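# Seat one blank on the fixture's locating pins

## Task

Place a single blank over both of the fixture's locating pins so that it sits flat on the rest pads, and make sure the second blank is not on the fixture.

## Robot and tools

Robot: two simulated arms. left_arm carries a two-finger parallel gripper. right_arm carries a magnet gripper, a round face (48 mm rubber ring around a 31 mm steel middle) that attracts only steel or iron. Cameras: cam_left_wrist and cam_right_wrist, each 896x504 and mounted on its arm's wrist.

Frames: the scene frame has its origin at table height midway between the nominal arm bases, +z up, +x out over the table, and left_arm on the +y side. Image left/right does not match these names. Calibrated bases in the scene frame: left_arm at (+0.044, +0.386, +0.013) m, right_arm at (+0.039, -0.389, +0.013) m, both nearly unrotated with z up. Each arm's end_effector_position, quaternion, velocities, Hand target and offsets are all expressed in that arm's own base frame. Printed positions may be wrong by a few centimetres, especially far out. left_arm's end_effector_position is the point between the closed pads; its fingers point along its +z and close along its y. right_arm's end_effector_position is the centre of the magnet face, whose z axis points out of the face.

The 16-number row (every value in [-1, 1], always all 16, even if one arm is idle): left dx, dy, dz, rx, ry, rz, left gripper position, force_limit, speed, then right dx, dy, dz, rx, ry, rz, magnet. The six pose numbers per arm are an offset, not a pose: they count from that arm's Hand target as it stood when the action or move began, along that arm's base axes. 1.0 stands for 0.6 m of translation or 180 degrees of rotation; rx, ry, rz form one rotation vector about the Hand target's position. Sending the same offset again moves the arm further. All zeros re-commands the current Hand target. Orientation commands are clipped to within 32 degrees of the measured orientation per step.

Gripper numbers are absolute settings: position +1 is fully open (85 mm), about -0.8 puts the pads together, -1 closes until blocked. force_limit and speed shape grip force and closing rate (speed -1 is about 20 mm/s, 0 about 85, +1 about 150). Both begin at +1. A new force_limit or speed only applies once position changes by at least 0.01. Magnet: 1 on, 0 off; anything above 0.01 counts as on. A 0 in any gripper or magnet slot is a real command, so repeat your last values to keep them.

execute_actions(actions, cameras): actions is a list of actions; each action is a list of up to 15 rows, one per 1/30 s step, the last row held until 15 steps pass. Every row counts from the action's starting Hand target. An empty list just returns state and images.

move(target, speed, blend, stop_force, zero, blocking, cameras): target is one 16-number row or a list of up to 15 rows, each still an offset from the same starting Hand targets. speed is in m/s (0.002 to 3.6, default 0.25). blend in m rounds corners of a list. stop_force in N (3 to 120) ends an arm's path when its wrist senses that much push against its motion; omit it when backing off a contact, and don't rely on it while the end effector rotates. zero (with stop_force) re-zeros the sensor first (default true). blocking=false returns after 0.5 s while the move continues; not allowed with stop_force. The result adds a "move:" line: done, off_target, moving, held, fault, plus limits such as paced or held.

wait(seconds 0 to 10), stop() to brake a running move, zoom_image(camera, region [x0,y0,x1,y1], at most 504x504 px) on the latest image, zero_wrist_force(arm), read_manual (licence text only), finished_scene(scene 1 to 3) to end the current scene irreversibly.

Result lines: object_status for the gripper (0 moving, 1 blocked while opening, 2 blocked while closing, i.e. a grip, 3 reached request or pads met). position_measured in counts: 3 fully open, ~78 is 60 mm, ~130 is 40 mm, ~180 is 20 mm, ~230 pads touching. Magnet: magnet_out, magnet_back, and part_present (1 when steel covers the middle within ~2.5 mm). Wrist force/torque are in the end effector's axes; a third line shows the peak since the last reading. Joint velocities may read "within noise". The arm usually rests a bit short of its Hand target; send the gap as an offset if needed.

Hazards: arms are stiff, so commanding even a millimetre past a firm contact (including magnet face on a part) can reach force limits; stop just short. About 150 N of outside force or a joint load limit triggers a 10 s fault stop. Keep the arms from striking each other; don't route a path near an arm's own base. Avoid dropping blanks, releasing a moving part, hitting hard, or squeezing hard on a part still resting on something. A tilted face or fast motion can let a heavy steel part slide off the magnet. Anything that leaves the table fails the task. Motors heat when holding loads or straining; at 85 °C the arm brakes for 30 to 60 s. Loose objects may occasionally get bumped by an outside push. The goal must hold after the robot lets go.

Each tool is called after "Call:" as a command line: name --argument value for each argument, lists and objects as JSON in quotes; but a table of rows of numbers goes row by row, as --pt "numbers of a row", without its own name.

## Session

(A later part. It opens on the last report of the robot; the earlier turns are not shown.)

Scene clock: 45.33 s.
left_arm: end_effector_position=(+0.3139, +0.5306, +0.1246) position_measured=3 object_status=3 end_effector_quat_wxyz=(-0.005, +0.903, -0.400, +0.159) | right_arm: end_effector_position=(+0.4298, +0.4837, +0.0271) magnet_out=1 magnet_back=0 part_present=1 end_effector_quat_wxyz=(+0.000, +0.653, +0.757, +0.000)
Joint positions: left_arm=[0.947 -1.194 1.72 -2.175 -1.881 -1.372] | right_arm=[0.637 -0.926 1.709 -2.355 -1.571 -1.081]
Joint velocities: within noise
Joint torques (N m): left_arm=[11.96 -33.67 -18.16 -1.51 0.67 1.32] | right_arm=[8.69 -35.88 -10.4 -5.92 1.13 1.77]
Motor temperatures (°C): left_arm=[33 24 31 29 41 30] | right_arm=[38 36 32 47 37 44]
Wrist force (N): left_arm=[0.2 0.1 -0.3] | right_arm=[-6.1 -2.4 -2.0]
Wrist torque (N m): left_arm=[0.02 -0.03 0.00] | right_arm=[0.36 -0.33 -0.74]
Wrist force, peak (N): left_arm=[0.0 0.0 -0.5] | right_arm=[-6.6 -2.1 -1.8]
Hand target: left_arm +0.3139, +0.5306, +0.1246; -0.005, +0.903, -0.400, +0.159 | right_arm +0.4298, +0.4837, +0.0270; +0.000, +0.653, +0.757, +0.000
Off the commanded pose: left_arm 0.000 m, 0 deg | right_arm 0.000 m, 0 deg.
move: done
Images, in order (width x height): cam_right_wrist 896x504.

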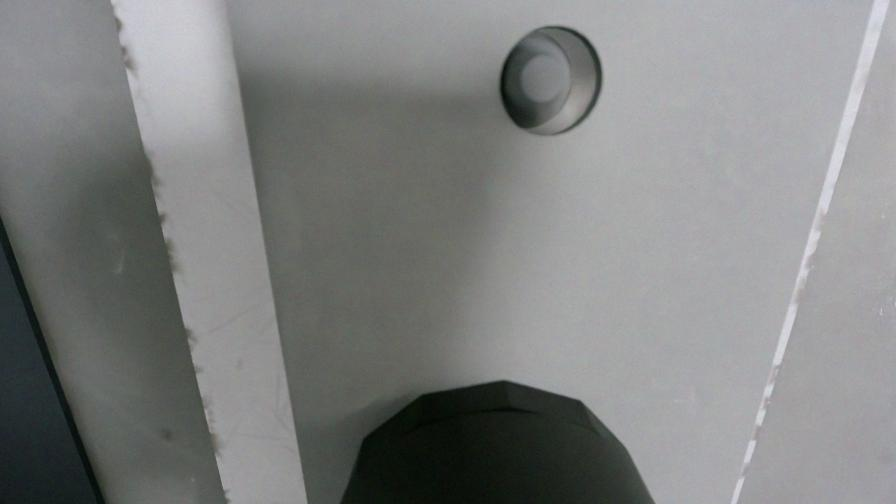

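Call:
move --pt "0 0 0 0 0 0 1 1 1 0 0 0.02 0 0 0 1" --pt "0 0 0 0 0 0 1 1 1 0.0006 -0.0043 0.02 0 0 -0.0025 1" --pt "0 0 0 0 0 0 1 1 1 0.0006 -0.0043 0.003 0 0 -0.0025 1" --speed '[0.03,0.03,0.02]' --cameras '["cam_right_wrist"]'

Call:
zoom_image --camera "cam_right_wrist" --region '[480, 0, 630, 160]'

Scene clock: 47.40 s.
left_arm: end_effector_position=(+0.3139, +0.5306, +0.1246) position_measured=3 object_status=3 end_effector_quat_wxyz=(-0.005, +0.903, -0.400, +0.159) | right_arm: end_effector_position=(+0.4301, +0.4811, +0.0289) magnet_out=1 magnet_back=0 part_present=1 end_effector_quat_wxyz=(+0.000, +0.656, +0.755, +0.000)
Joint positions: left_arm=[0.947 -1.194 1.72 -2.175 -1.881 -1.372] | right_arm=[0.633 -0.932 1.714 -2.354 -1.571 -1.077]
Joint velocities: within noise
Joint torques (N m): left_arm=[12.91 -32.95 -17.63 -1.46 0.66 1.46] | right_arm=[-8.46 -38.34 -10.14 -4.78 -0.29 1.58]
Motor temperatures (°C): left_arm=[33 24 31 29 41 30] | right_arm=[38 36 32 47 36 44]
Wrist force (N): left_arm=[0.0 -0.1 0.1] | right_arm=[1.9 -0.5 2.1]
Wrist torque (N m): left_arm=[-0.01 -0.01 0.00] | right_arm=[0.12 -0.26 -0.22]
Wrist force, peak (N): left_arm=[0.4 0.3 -0.1] | right_arm=[-8.0 -2.9 -2.8]
Hand target: left_arm +0.3139, +0.5306, +0.1246; -0.005, +0.903, -0.400, +0.159 | right_arm +0.4301, +0.4811, +0.0288; +0.000, +0.656, +0.755, +0.000
Off the commanded pose: left_arm 0.000 m, 0 deg | right_arm 0.000 m, 0 deg.
move: done
Images, in order (width x height): cam_right_wrist 896x504.

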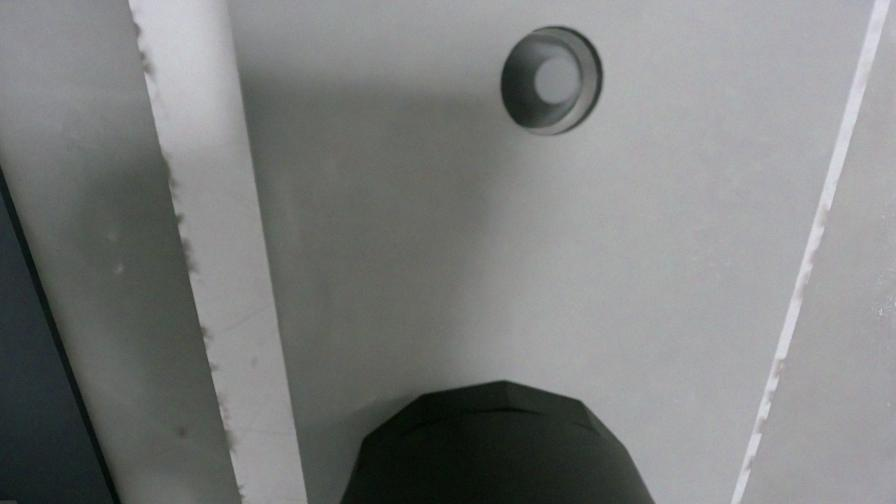

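Scaled by 3.150 from the camera's 896x504 image, which has a finer 1280x720 frame.

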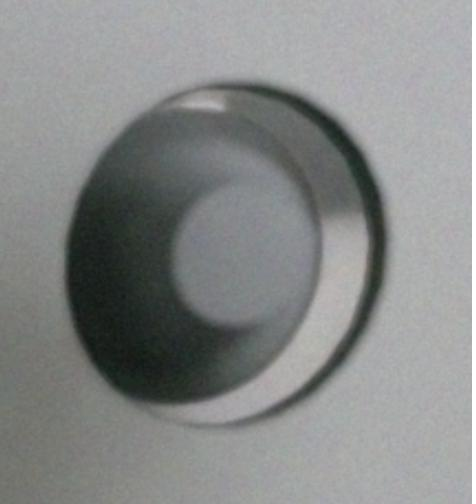

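Call:
move --pt "0 0 0 0 0 0 1 1 1 0.0 -0.0004 0 0 0 0 1" --pt "0 0 0 0 0 0 1 1 1 0.0 -0.0004 -0.0417 0 0 0 1" --speed 0.006 --stop_force 6 --cameras '["cam_right_wrist"]'

Call:
zoom_image --camera "cam_right_wrist" --region '[480, 0, 630, 160]'

Scene clock: 51.60 s.
left_arm: end_effector_position=(+0.3139, +0.5306, +0.1246) position_measured=3 object_status=3 end_effector_quat_wxyz=(-0.005, +0.903, -0.400, +0.159) | right_arm: end_effector_position=(+0.4301, +0.4809, +0.0120) magnet_out=1 magnet_back=0 part_present=1 end_effector_quat_wxyz=(+0.000, +0.656, +0.755, +0.000)
Joint positions: left_arm=[0.947 -1.194 1.72 -2.175 -1.881 -1.372] | right_arm=[0.633 -0.903 1.721 -2.389 -1.571 -1.077]
Joint velocities: within noise
Joint torques (N m): left_arm=[11.83 -32.1 -19.53 -1.47 0.56 1.44] | right_arm=[-7.94 -49.25 -18.64 -0.64 -2.38 -1.82]
Motor temperatures (°C): left_arm=[33 24 31 29 41 30] | right_arm=[38 36 32 47 36 44]
Wrist force (N): left_arm=[-0.1 0.2 -0.1] | right_arm=[11.0 -6.6 -2.8]
Wrist torque (N m): left_arm=[0.03 0.01 0.00] | right_arm=[-0.14 -0.33 0.29]
Wrist force, peak (N): left_arm=[0.2 0.2 -0.3] | right_arm=[7.4 -14.7 -16.3]
Hand target: left_arm +0.3139, +0.5306, +0.1246; -0.005, +0.903, -0.400, +0.159 | right_arm +0.4301, +0.4809, +0.0121; +0.000, +0.656, +0.755, +0.000 (not the last commanded pose)
Off the commanded pose: left_arm 0.000 m, 0 deg | right_arm 0.008 m, 0 deg.
move: contact (right_arm); path passed 1 of 2 targets
Images, in order (width x height): cam_right_wrist 896x504.

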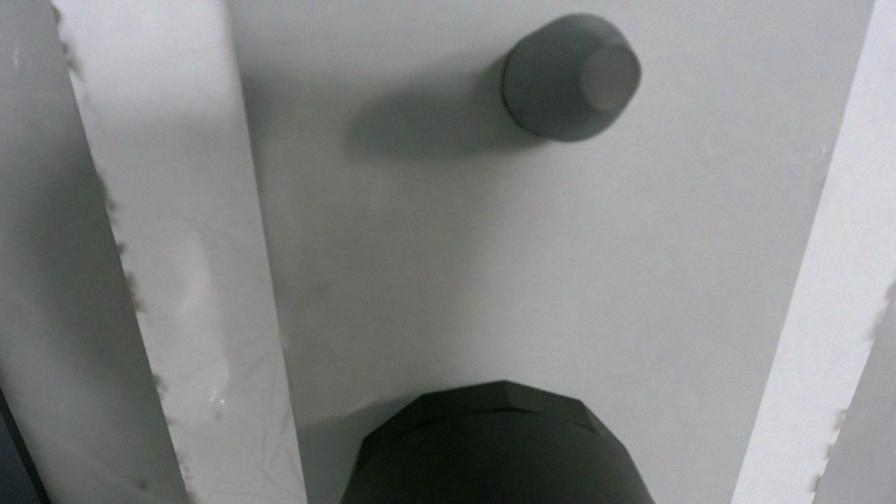

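Scaled by 3.150 from the camera's 896x504 image, which has a finer 1280x720 frame.

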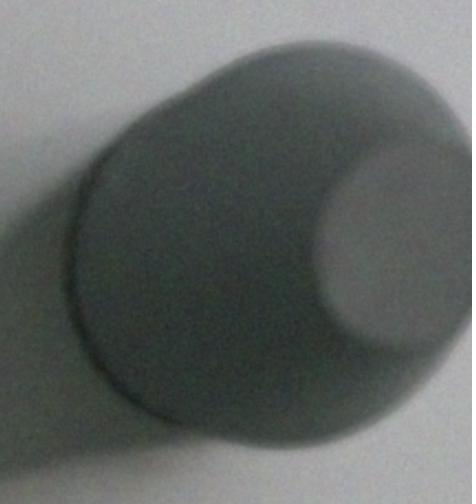

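Call:
execute_actions --actions '[[[0,0,0,0,0,0,1,1,1,0,0,0,0,0,0,0]]]' --cameras '[]'

Call:
move --target '[0,0,0,0,0,0,1,1,1,0,0,0.3,0,0,0,0]' --cameras '["cam_right_wrist"]'

Call:
zoom_image --camera "cam_right_wrist" --region '[340, 0, 640, 380]'

Scene clock: 52.47 s.
left_arm: end_effector_position=(+0.3139, +0.5306, +0.1246) position_measured=3 object_status=3 end_effector_quat_wxyz=(-0.005, +0.903, -0.400, +0.159) | right_arm: end_effector_position=(+0.4301, +0.4809, +0.0121) magnet_out=0 magnet_back=1 part_present=0 end_effector_quat_wxyz=(+0.000, +0.656, +0.755, +0.000)
Joint positions: left_arm=[0.947 -1.194 1.72 -2.175 -1.881 -1.372] | right_arm=[0.633 -0.903 1.721 -2.389 -1.571 -1.077]
Joint velocities: within noise
Joint torques (N m): left_arm=[12.02 -33.33 -18.74 -1.6 0.64 1.36] | right_arm=[-7.78 -37.78 -24.48 -1.7 1.19 -1.97]
Motor temperatures (°C): left_arm=[33 24 31 29 41 30] | right_arm=[38 36 32 47 36 44]
Wrist force (N): left_arm=[0.0 -0.1 -0.3] | right_arm=[2.7 -1.7 -5.9]
Wrist torque (N m): left_arm=[-0.01 -0.01 0.00] | right_arm=[0.06 -0.32 -0.23]
Wrist force, peak (N): left_arm=[0.4 0.1 -0.2] | right_arm=[11.0 -6.8 -3.2]
Hand target: left_arm +0.3139, +0.5306, +0.1246; -0.005, +0.903, -0.400, +0.159 | right_arm +0.4301, +0.4809, +0.0121; +0.000, +0.656, +0.755, +0.000
Off the commanded pose: left_arm 0.000 m, 0 deg | right_arm 0.000 m, 0 deg.
No camera images: "cameras" was empty.

Scene clock: 53.90 s.
left_arm: end_effector_position=(+0.3139, +0.5306, +0.1246) position_measured=3 object_status=3 end_effector_quat_wxyz=(-0.005, +0.903, -0.400, +0.159) | right_arm: end_effector_position=(+0.4301, +0.4809, +0.1920) magnet_out=0 magnet_back=1 part_present=0 end_effector_quat_wxyz=(+0.000, +0.656, +0.755, +0.000)
Joint positions: left_arm=[0.947 -1.194 1.72 -2.175 -1.881 -1.372] | right_arm=[0.633 -1.15 1.572 -1.993 -1.571 -1.077]
Joint velocities: within noise
Joint torques (N m): left_arm=[12.18 -33.55 -19.16 -1.67 0.41 1.12] | right_arm=[-8.29 -48.93 -33.11 -1.01 -1.32 -1.94]
Motor temperatures (°C): left_arm=[33 24 31 29 41 30] | right_arm=[38 36 32 47 36 44]
Wrist force (N): left_arm=[0.2 -0.1 -0.2] | right_arm=[1.7 -0.9 0.3]
Wrist torque (N m): left_arm=[-0.02 -0.04 0.00] | right_arm=[0.09 -0.22 -0.23]
Wrist force, peak (N): left_arm=[0.1 0.4 -0.2] | right_arm=[2.5 -1.8 -5.9]
Hand target: left_arm +0.3139, +0.5306, +0.1246; -0.005, +0.903, -0.400, +0.159 | right_arm +0.4301, +0.4809, +0.1921; +0.000, +0.656, +0.755, +0.000
Off the commanded pose: left_arm 0.000 m, 0 deg | right_arm 0.000 m, 0 deg.
move: done
Images, in order (width x height): cam_right_wrist 896x504.

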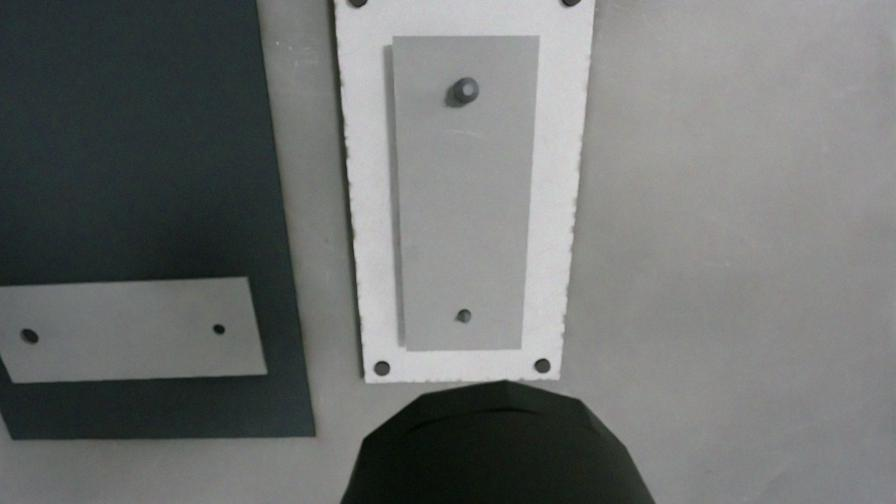

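Scaled by 1.326 from the camera's 896x504 image, which has a finer 1280x720 frame.

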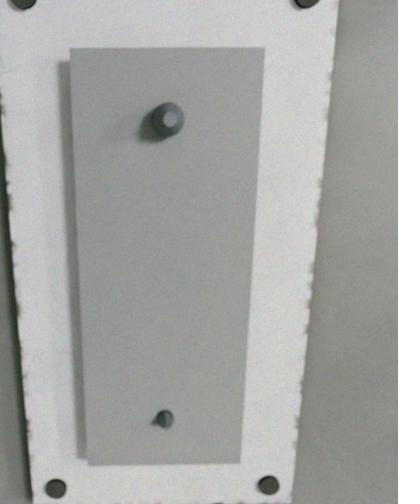

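Call:
finished_scene --scene 1

The scene is finished: the task was done.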